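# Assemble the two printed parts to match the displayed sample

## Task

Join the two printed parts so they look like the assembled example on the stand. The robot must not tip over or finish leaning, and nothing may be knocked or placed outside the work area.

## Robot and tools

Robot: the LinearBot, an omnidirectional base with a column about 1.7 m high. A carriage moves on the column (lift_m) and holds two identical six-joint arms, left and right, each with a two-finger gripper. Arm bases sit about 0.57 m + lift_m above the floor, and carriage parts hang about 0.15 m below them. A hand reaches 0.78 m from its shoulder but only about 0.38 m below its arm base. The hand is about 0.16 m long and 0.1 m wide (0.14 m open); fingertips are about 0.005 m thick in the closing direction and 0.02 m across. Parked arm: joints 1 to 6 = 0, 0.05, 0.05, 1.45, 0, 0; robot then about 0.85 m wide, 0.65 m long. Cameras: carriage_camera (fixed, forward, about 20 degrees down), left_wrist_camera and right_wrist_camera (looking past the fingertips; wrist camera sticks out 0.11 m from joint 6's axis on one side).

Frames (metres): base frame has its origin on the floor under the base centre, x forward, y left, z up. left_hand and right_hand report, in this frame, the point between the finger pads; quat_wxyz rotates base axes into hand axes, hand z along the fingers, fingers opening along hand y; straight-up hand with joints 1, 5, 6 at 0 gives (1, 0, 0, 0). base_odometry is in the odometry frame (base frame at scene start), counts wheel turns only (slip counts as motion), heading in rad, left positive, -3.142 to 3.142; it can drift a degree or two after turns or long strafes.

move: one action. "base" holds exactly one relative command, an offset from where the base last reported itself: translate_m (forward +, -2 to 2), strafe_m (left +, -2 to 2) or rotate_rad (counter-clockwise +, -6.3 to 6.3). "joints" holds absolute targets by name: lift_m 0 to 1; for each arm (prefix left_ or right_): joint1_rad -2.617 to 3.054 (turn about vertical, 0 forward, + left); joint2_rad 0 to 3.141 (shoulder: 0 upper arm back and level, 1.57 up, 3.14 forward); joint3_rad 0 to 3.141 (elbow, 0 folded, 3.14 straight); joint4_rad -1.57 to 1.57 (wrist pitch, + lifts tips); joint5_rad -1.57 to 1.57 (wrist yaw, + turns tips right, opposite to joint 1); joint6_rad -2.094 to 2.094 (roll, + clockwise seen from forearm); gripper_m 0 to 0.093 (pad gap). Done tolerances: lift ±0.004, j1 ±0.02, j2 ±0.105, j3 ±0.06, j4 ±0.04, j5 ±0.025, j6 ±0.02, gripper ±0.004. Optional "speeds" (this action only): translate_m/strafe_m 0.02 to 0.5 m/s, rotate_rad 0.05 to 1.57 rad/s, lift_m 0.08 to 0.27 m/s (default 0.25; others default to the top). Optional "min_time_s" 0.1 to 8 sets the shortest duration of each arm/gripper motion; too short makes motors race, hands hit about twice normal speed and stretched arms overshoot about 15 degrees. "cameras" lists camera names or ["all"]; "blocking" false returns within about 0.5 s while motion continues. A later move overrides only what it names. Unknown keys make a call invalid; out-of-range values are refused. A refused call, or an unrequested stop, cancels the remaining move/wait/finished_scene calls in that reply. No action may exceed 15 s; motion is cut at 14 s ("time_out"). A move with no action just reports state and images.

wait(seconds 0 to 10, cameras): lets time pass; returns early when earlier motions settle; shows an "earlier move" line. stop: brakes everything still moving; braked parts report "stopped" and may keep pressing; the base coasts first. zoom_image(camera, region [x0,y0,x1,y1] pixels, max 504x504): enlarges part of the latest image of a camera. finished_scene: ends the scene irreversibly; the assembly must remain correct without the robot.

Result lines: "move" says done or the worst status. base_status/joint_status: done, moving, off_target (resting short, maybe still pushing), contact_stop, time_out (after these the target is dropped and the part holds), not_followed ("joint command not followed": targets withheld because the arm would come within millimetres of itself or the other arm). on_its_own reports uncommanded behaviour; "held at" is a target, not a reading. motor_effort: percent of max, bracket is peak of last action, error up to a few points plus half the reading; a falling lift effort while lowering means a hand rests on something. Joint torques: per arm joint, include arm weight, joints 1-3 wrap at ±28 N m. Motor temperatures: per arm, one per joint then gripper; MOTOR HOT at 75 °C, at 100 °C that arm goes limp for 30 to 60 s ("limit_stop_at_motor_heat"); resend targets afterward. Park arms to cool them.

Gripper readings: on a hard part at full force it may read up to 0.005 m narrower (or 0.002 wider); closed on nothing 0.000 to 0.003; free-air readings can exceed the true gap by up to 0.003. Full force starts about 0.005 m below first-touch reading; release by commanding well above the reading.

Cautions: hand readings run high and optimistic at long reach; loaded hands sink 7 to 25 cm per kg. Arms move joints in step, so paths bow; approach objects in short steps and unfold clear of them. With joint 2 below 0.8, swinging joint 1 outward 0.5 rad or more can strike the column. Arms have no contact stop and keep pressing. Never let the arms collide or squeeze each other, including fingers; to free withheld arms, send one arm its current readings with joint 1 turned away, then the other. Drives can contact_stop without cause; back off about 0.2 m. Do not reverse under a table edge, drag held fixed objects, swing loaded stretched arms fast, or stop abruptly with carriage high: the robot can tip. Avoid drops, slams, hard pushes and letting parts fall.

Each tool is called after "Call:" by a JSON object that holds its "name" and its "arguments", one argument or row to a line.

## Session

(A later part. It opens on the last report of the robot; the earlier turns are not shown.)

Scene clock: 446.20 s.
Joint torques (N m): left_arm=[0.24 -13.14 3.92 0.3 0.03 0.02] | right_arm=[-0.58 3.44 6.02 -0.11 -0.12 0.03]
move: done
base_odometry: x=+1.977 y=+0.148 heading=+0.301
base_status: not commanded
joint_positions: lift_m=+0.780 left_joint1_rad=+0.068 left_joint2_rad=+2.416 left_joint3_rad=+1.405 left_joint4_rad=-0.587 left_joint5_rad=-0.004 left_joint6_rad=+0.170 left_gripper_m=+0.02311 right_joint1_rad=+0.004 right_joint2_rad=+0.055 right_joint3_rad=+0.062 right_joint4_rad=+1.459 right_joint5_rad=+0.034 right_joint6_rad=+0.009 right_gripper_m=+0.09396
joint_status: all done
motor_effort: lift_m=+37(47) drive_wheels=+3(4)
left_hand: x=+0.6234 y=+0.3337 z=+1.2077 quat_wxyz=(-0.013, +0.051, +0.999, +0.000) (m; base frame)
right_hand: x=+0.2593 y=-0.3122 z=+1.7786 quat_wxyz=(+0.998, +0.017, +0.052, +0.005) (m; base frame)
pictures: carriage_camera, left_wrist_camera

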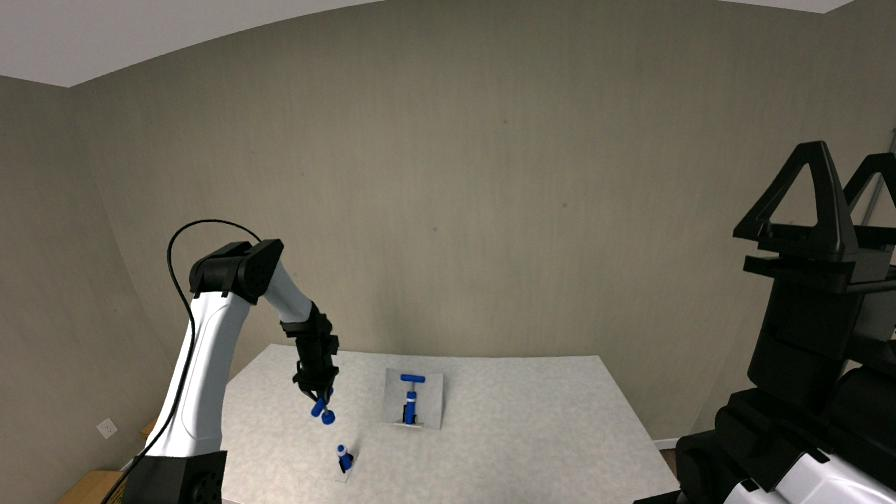

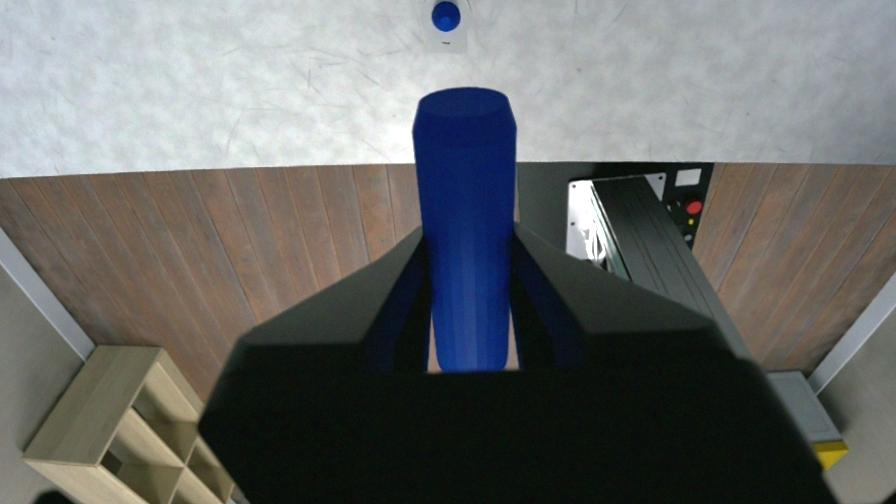

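Call:
{"name": "move", "arguments": {
  "joints": {"left_joint1_rad": 0.074, "left_joint2_rad": 2.463, "left_joint3_rad": 1.478, "left_joint4_rad": -0.577, "left_joint6_rad": 0.185},
  "min_time_s": 1.5
}}

Call:
{"name": "move", "arguments": {
  "joints": {"lift_m": 0.645},
  "speeds": {"lift_m": 0.12},
  "cameras": ["carriage_camera", "left_wrist_camera"]
}}

Call:
{"name": "zoom_image", "arguments": {
  "camera": "carriage_camera",
  "region": [270, 350, 400, 460]
}}

Scene clock: 599.90 s.
Joint torques (N m): left_arm=[0.29 -11.02 6.3 0.36 0.03 0.03] | right_arm=[-0.57 3.43 6 -0.13 -0.11 0]
Motor temperatures (°C): left_arm=[21 58 36 26 21 20 23] | right_arm=[23 25 39 21 20 20 21]
move: done
base_odometry: x=+1.976 y=+0.148 heading=+0.301
base_status: not commanded
joint_positions: lift_m=+0.780 left_joint1_rad=+0.068 left_joint2_rad=+2.439 left_joint3_rad=+1.462 left_joint4_rad=-0.583 left_joint5_rad=-0.004 left_joint6_rad=+0.171 left_gripper_m=+0.02311 right_joint1_rad=+0.004 right_joint2_rad=+0.055 right_joint3_rad=+0.062 right_joint4_rad=+1.459 right_joint5_rad=+0.034 right_joint6_rad=+0.009 right_gripper_m=+0.09396
joint_status: all done
motor_effort: lift_m=+37(40) drive_wheels=+4(4)
left_hand: x=+0.6424 y=+0.3350 z=+1.2092 quat_wxyz=(+0.005, +0.052, +0.999, +0.003) (m; base frame)
right_hand: x=+0.2593 y=-0.3122 z=+1.7786 quat_wxyz=(+0.998, +0.017, +0.052, +0.005) (m; base frame)
pictures: none

Scene clock: 601.43 s.
Joint torques (N m): left_arm=[0.13 -11.9 5.68 0.29 0.01 0.02] | right_arm=[-0.57 3.45 6.02 -0.15 -0.12 0.03]
Motor temperatures (°C): left_arm=[21 57 36 26 21 20 23] | right_arm=[23 25 39 21 20 20 21]
move: done
base_odometry: x=+1.977 y=+0.148 heading=+0.301
base_status: not commanded
joint_positions: lift_m=+0.645 left_joint1_rad=+0.068 left_joint2_rad=+2.450 left_joint3_rad=+1.468 left_joint4_rad=-0.580 left_joint5_rad=-0.004 left_joint6_rad=+0.172 left_gripper_m=+0.02311 right_joint1_rad=+0.004 right_joint2_rad=+0.055 right_joint3_rad=+0.062 right_joint4_rad=+1.459 right_joint5_rad=+0.034 right_joint6_rad=+0.009 right_gripper_m=+0.09396
joint_status: all done
motor_effort: lift_m=+29(32) drive_wheels=-3(4)
left_hand: x=+0.6429 y=+0.3350 z=+1.0716 quat_wxyz=(+0.004, +0.052, +0.999, +0.002) (m; base frame)
right_hand: x=+0.2593 y=-0.3122 z=+1.6443 quat_wxyz=(+0.998, +0.017, +0.052, +0.005) (m; base frame)
pictures: carriage_camera, left_wrist_camera

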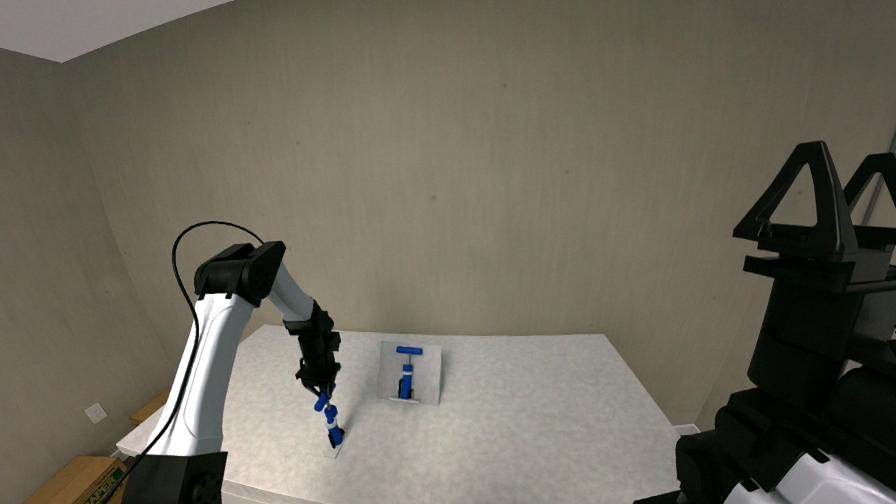

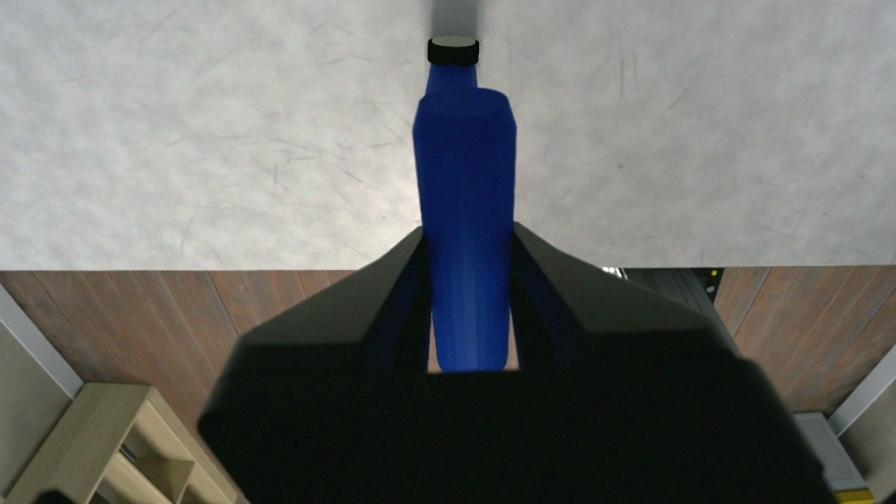

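Scaled by 3.877.

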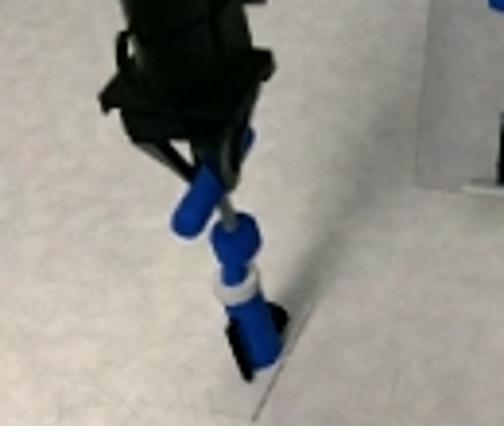

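Call:
{"name": "zoom_image", "arguments": {
  "camera": "carriage_camera",
  "region": [308, 385, 358, 460]
}}

Scaled by 6.720.

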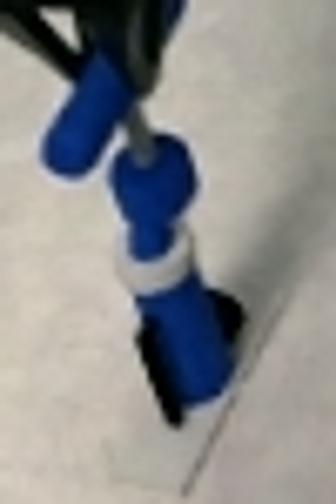

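Call:
{"name": "move", "arguments": {
  "joints": {"left_joint1_rad": 0.094, "left_joint6_rad": 0.205, "lift_m": 0.632},
  "speeds": {"lift_m": 0.08},
  "min_time_s": 1,
  "cameras": ["carriage_camera", "left_wrist_camera"]
}}

Call:
{"name": "zoom_image", "arguments": {
  "camera": "carriage_camera",
  "region": [308, 380, 358, 455]
}}

Scene clock: 662.87 s.
Joint torques (N m): left_arm=[0.27 -11.99 5.45 0.32 0 0] | right_arm=[-0.61 3.45 6.08 -0.13 -0.11 0.04]
Motor temperatures (°C): left_arm=[21 56 38 25 21 20 24] | right_arm=[23 24 39 21 20 20 21]
move: done
base_odometry: x=+1.977 y=+0.148 heading=+0.301
base_status: not commanded
joint_positions: lift_m=+0.632 left_joint1_rad=+0.088 left_joint2_rad=+2.451 left_joint3_rad=+1.470 left_joint4_rad=-0.578 left_joint5_rad=-0.004 left_joint6_rad=+0.191 left_gripper_m=+0.02311 right_joint1_rad=+0.004 right_joint2_rad=+0.055 right_joint3_rad=+0.062 right_joint4_rad=+1.459 right_joint5_rad=+0.034 right_joint6_rad=+0.009 right_gripper_m=+0.09396
joint_status: all done
motor_effort: lift_m=+29(33) drive_wheels=+2(4)
left_hand: x=+0.6432 y=+0.3431 z=+1.0585 quat_wxyz=(+0.005, +0.052, +0.999, +0.003) (m; base frame)
right_hand: x=+0.2593 y=-0.3122 z=+1.6313 quat_wxyz=(+0.998, +0.017, +0.052, +0.005) (m; base frame)
pictures: carriage_camera, left_wrist_camera

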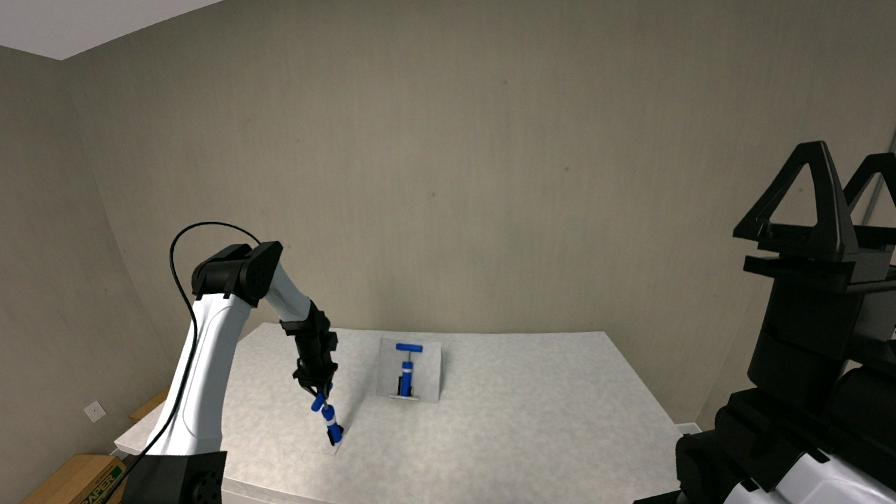

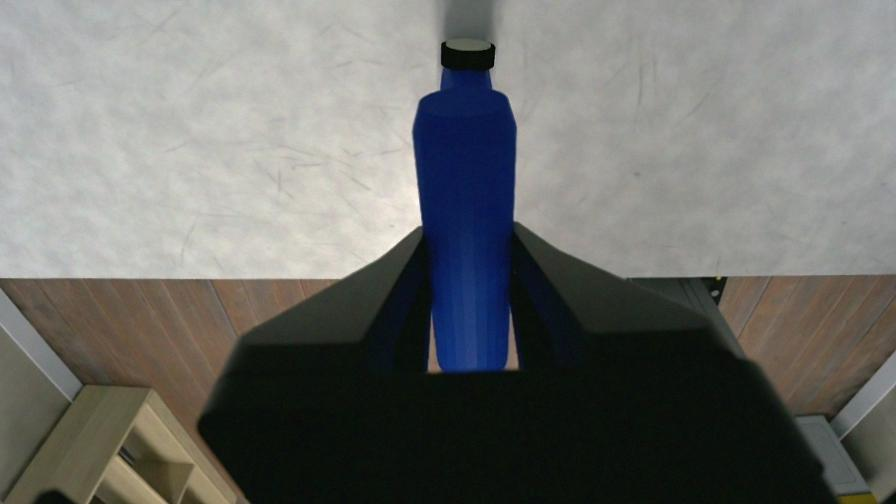

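Scaled by 6.720.

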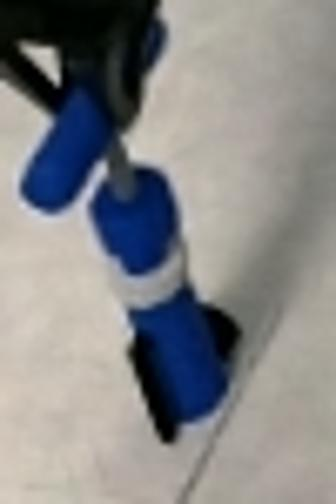

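Call:
{"name": "move", "arguments": {
  "joints": {"lift_m": 0.618},
  "speeds": {"lift_m": 0.08},
  "cameras": ["carriage_camera", "left_wrist_camera"]
}}

Call:
{"name": "zoom_image", "arguments": {
  "camera": "carriage_camera",
  "region": [308, 375, 358, 450]
}}

Scene clock: 680.10 s.
Joint torques (N m): left_arm=[0.21 -12.11 5.39 0.33 0.03 0.02] | right_arm=[-0.54 3.45 6.01 -0.12 -0.13 0]
Motor temperatures (°C): left_arm=[21 55 38 25 21 20 24] | right_arm=[23 24 39 21 20 20 21]
move: done
base_odometry: x=+1.977 y=+0.148 heading=+0.301
base_status: not commanded
joint_positions: lift_m=+0.618 left_joint1_rad=+0.088 left_joint2_rad=+2.452 left_joint3_rad=+1.471 left_joint4_rad=-0.580 left_joint5_rad=-0.004 left_joint6_rad=+0.191 left_gripper_m=+0.02311 right_joint1_rad=+0.004 right_joint2_rad=+0.055 right_joint3_rad=+0.062 right_joint4_rad=+1.459 right_joint5_rad=+0.034 right_joint6_rad=+0.009 right_gripper_m=+0.09396
joint_status: all done
motor_effort: lift_m=+27(32) drive_wheels=-2(4)
left_hand: x=+0.6430 y=+0.3431 z=+1.0444 quat_wxyz=(+0.005, +0.052, +0.999, +0.003) (m; base frame)
right_hand: x=+0.2593 y=-0.3122 z=+1.6173 quat_wxyz=(+0.998, +0.017, +0.052, +0.005) (m; base frame)
pictures: carriage_camera, left_wrist_camera

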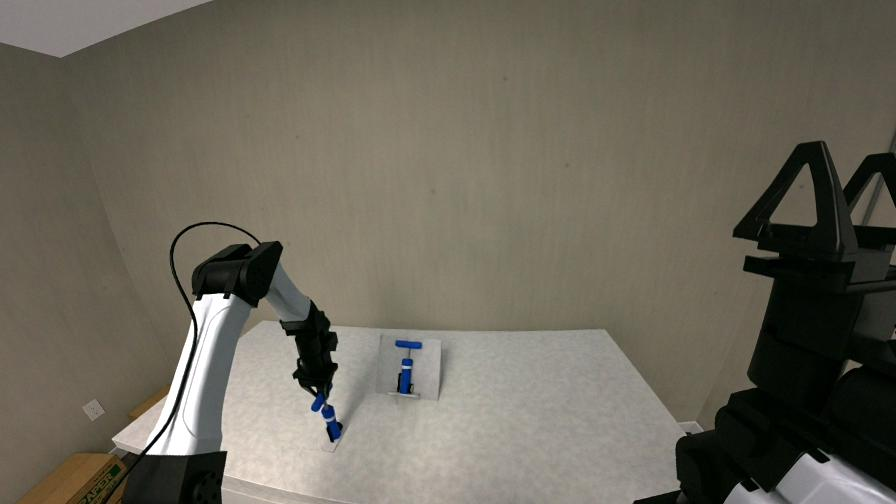

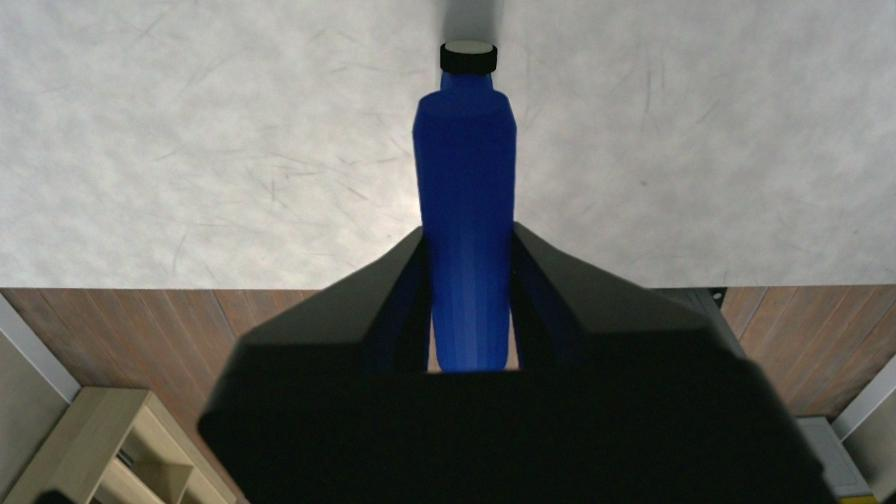

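Scaled by 6.720.

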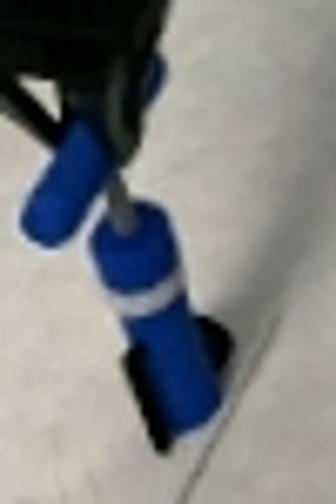

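Call:
{"name": "move", "arguments": {
  "joints": {"lift_m": 0.610},
  "speeds": {"lift_m": 0.08},
  "cameras": ["carriage_camera", "left_wrist_camera"]
}}

Call:
{"name": "zoom_image", "arguments": {
  "camera": "carriage_camera",
  "region": [308, 375, 358, 450]
}}

Scene clock: 689.03 s.
Joint torques (N m): left_arm=[0.17 -11.41 4.57 0.59 0.09 0.03] | right_arm=[-0.55 3.43 6 -0.12 -0.13 0]
move: done
base_odometry: x=+1.976 y=+0.148 heading=+0.301
base_status: not commanded
joint_positions: lift_m=+0.611 left_joint1_rad=+0.088 left_joint2_rad=+2.443 left_joint3_rad=+1.480 left_joint4_rad=-0.605 left_joint5_rad=-0.005 left_joint6_rad=+0.191 left_gripper_m=+0.02311 right_joint1_rad=+0.004 right_joint2_rad=+0.055 right_joint3_rad=+0.062 right_joint4_rad=+1.459 right_joint5_rad=+0.034 right_joint6_rad=+0.009 right_gripper_m=+0.09396
joint_status: all done
motor_effort: lift_m=+23(27) drive_wheels=+2(4)
left_hand: x=+0.6427 y=+0.3432 z=+1.0418 quat_wxyz=(+0.001, +0.052, +0.999, +0.003) (m; base frame)
right_hand: x=+0.2593 y=-0.3122 z=+1.6095 quat_wxyz=(+0.998, +0.017, +0.052, +0.005) (m; base frame)
pictures: carriage_camera, left_wrist_camera

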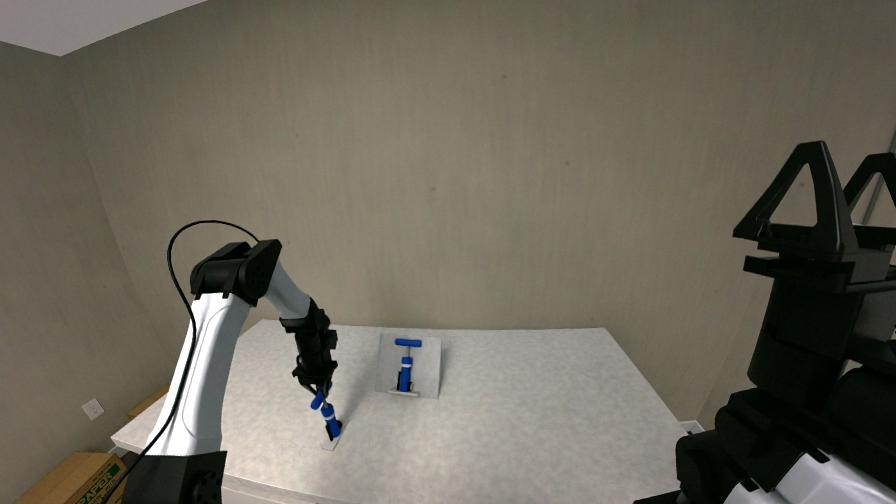

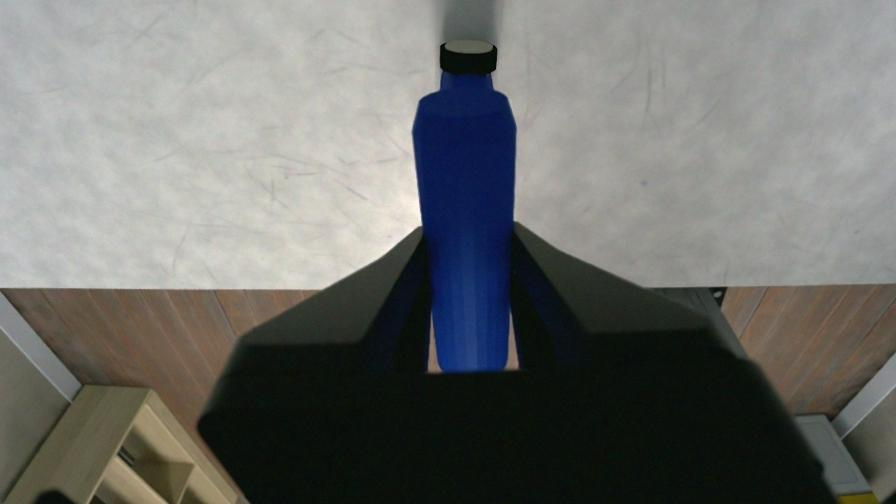

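Scaled by 6.720.

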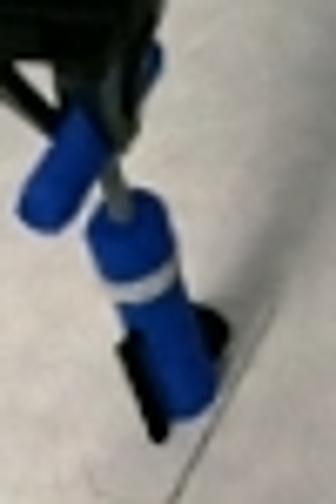

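Call:
{"name": "zoom_image", "arguments": {
  "camera": "carriage_camera",
  "region": [380, 325, 440, 415]
}}

Call:
{"name": "move", "arguments": {
  "joints": {"left_gripper_m": 0.035},
  "min_time_s": 2,
  "cameras": ["carriage_camera", "left_wrist_camera"]
}}

Call:
{"name": "zoom_image", "arguments": {
  "camera": "carriage_camera",
  "region": [308, 375, 358, 450]
}}

Scaled by 5.600.

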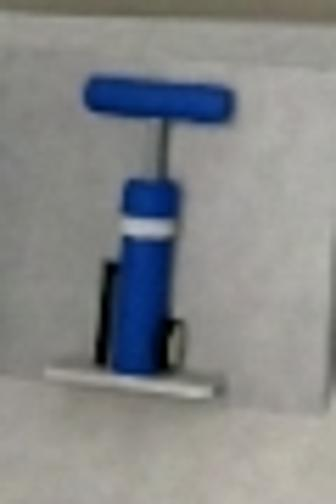

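Scene clock: 704.20 s.
Joint torques (N m): left_arm=[0.25 -11.37 4.72 0.41 0.04 -0.02] | right_arm=[-0.64 3.45 6.04 -0.12 -0.12 0.02]
move: done
base_odometry: x=+1.976 y=+0.148 heading=+0.301
base_status: not commanded
joint_positions: lift_m=+0.611 left_joint1_rad=+0.088 left_joint2_rad=+2.443 left_joint3_rad=+1.480 left_joint4_rad=-0.586 left_joint5_rad=-0.005 left_joint6_rad=+0.191 left_gripper_m=+0.03495 right_joint1_rad=+0.004 right_joint2_rad=+0.055 right_joint3_rad=+0.062 right_joint4_rad=+1.459 right_joint5_rad=+0.034 right_joint6_rad=+0.009 right_gripper_m=+0.09396
joint_status: all done
motor_effort: lift_m=+29(29) drive_wheels=+3(4)
left_hand: x=+0.6475 y=+0.3436 z=+1.0418 quat_wxyz=(+0.010, +0.052, +0.999, +0.004) (m; base frame)
right_hand: x=+0.2593 y=-0.3122 z=+1.6095 quat_wxyz=(+0.998, +0.017, +0.052, +0.005) (m; base frame)
pictures: carriage_camera, left_wrist_camera

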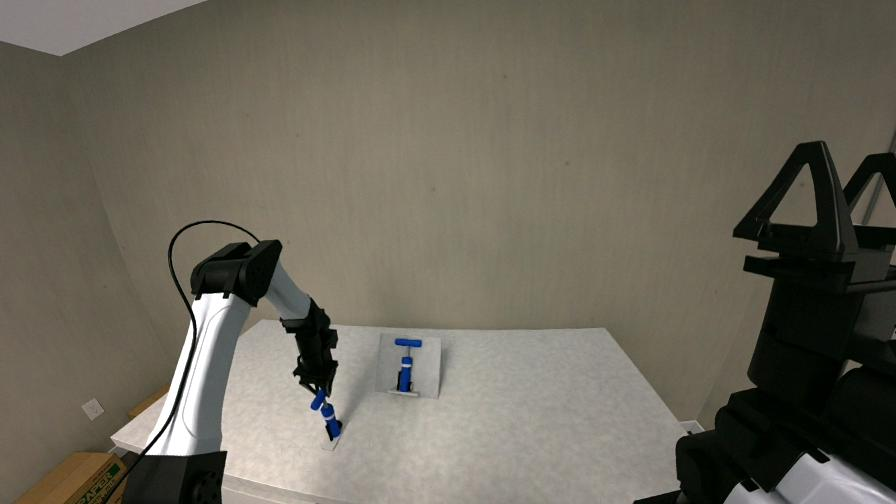

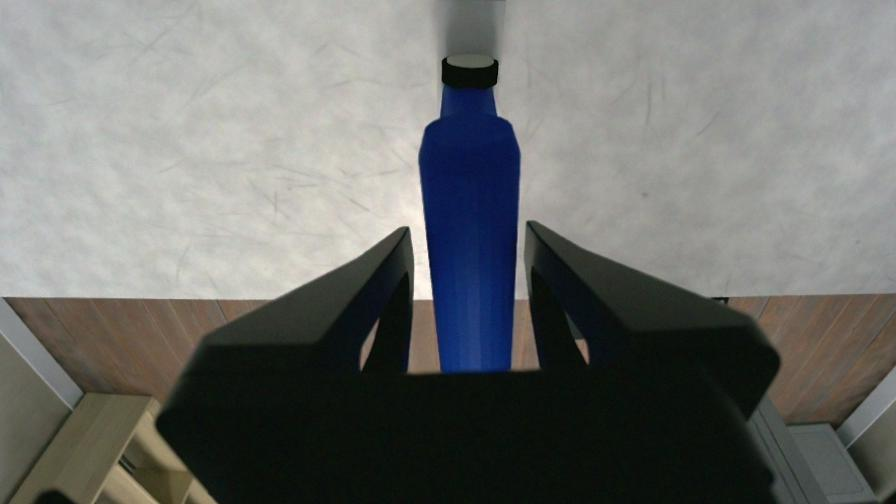

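Scaled by 6.720.

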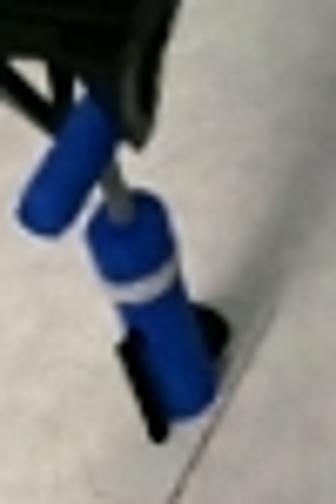

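Call:
{"name": "move", "arguments": {
  "joints": {"left_gripper_m": 0.05},
  "min_time_s": 1
}}

Call:
{"name": "move", "arguments": {
  "joints": {"lift_m": 0.75},
  "speeds": {"lift_m": 0.1},
  "cameras": ["carriage_camera", "left_wrist_camera"]
}}

Call:
{"name": "zoom_image", "arguments": {
  "camera": "carriage_camera",
  "region": [300, 400, 380, 490]
}}

Scene clock: 728.83 s.
Joint torques (N m): left_arm=[0.38 -11.45 4.67 0.45 0.02 -0.01] | right_arm=[-0.58 3.48 5.87 -0.11 -0.15 0.01]
move: done
base_odometry: x=+1.976 y=+0.148 heading=+0.301
base_status: not commanded
joint_positions: lift_m=+0.611 left_joint1_rad=+0.088 left_joint2_rad=+2.443 left_joint3_rad=+1.480 left_joint4_rad=-0.586 left_joint5_rad=-0.005 left_joint6_rad=+0.191 left_gripper_m=+0.04992 right_joint1_rad=+0.004 right_joint2_rad=+0.055 right_joint3_rad=+0.062 right_joint4_rad=+1.459 right_joint5_rad=+0.034 right_joint6_rad=+0.009 right_gripper_m=+0.09396
joint_status: all done
motor_effort: lift_m=+25(31) drive_wheels=+2(4)
left_hand: x=+0.6475 y=+0.3436 z=+1.0418 quat_wxyz=(+0.010, +0.052, +0.999, +0.004) (m; base frame)
right_hand: x=+0.2593 y=-0.3122 z=+1.6095 quat_wxyz=(+0.998, +0.017, +0.052, +0.005) (m; base frame)
pictures: none

Scene clock: 730.63 s.
Joint torques (N m): left_arm=[0.27 -12.01 4.44 0.35 0.02 0.05] | right_arm=[-0.59 3.37 5.9 -0.12 -0.14 0.05]
move: done
base_odometry: x=+1.976 y=+0.148 heading=+0.301
base_status: not commanded
joint_positions: lift_m=+0.750 left_joint1_rad=+0.088 left_joint2_rad=+2.449 left_joint3_rad=+1.480 left_joint4_rad=-0.579 left_joint5_rad=-0.005 left_joint6_rad=+0.192 left_gripper_m=+0.04992 right_joint1_rad=+0.004 right_joint2_rad=+0.055 right_joint3_rad=+0.062 right_joint4_rad=+1.459 right_joint5_rad=+0.034 right_joint6_rad=+0.009 right_gripper_m=+0.09396
joint_status: all done
motor_effort: lift_m=+35(46) drive_wheels=+4(4)
left_hand: x=+0.6477 y=+0.3436 z=+1.1787 quat_wxyz=(+0.011, +0.052, +0.999, +0.004) (m; base frame)
right_hand: x=+0.2593 y=-0.3122 z=+1.7487 quat_wxyz=(+0.998, +0.017, +0.052, +0.005) (m; base frame)
pictures: carriage_camera, left_wrist_camera

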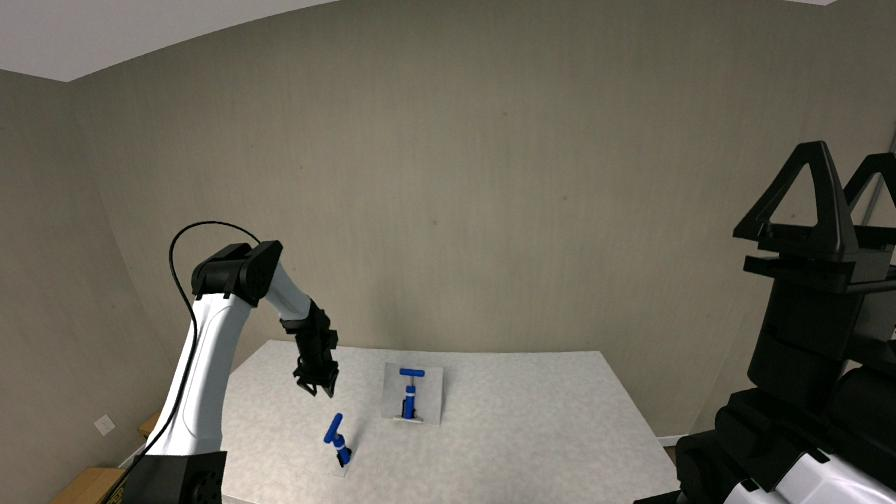

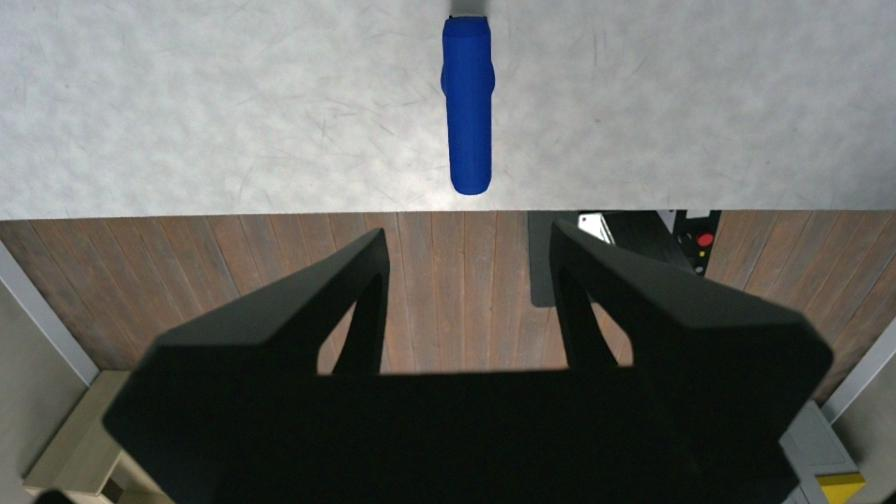

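Scaled by 5.600.

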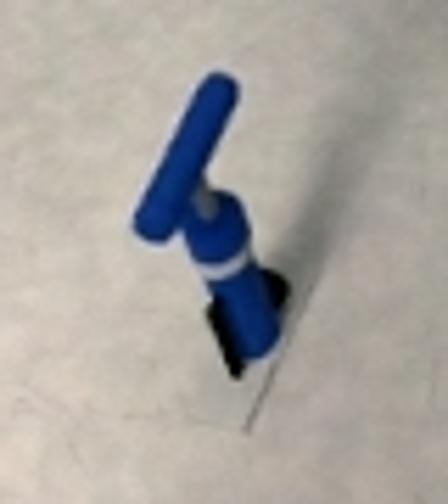

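Call:
{"name": "finished_scene", "arguments": {

}}

The scene is finished: the task was done.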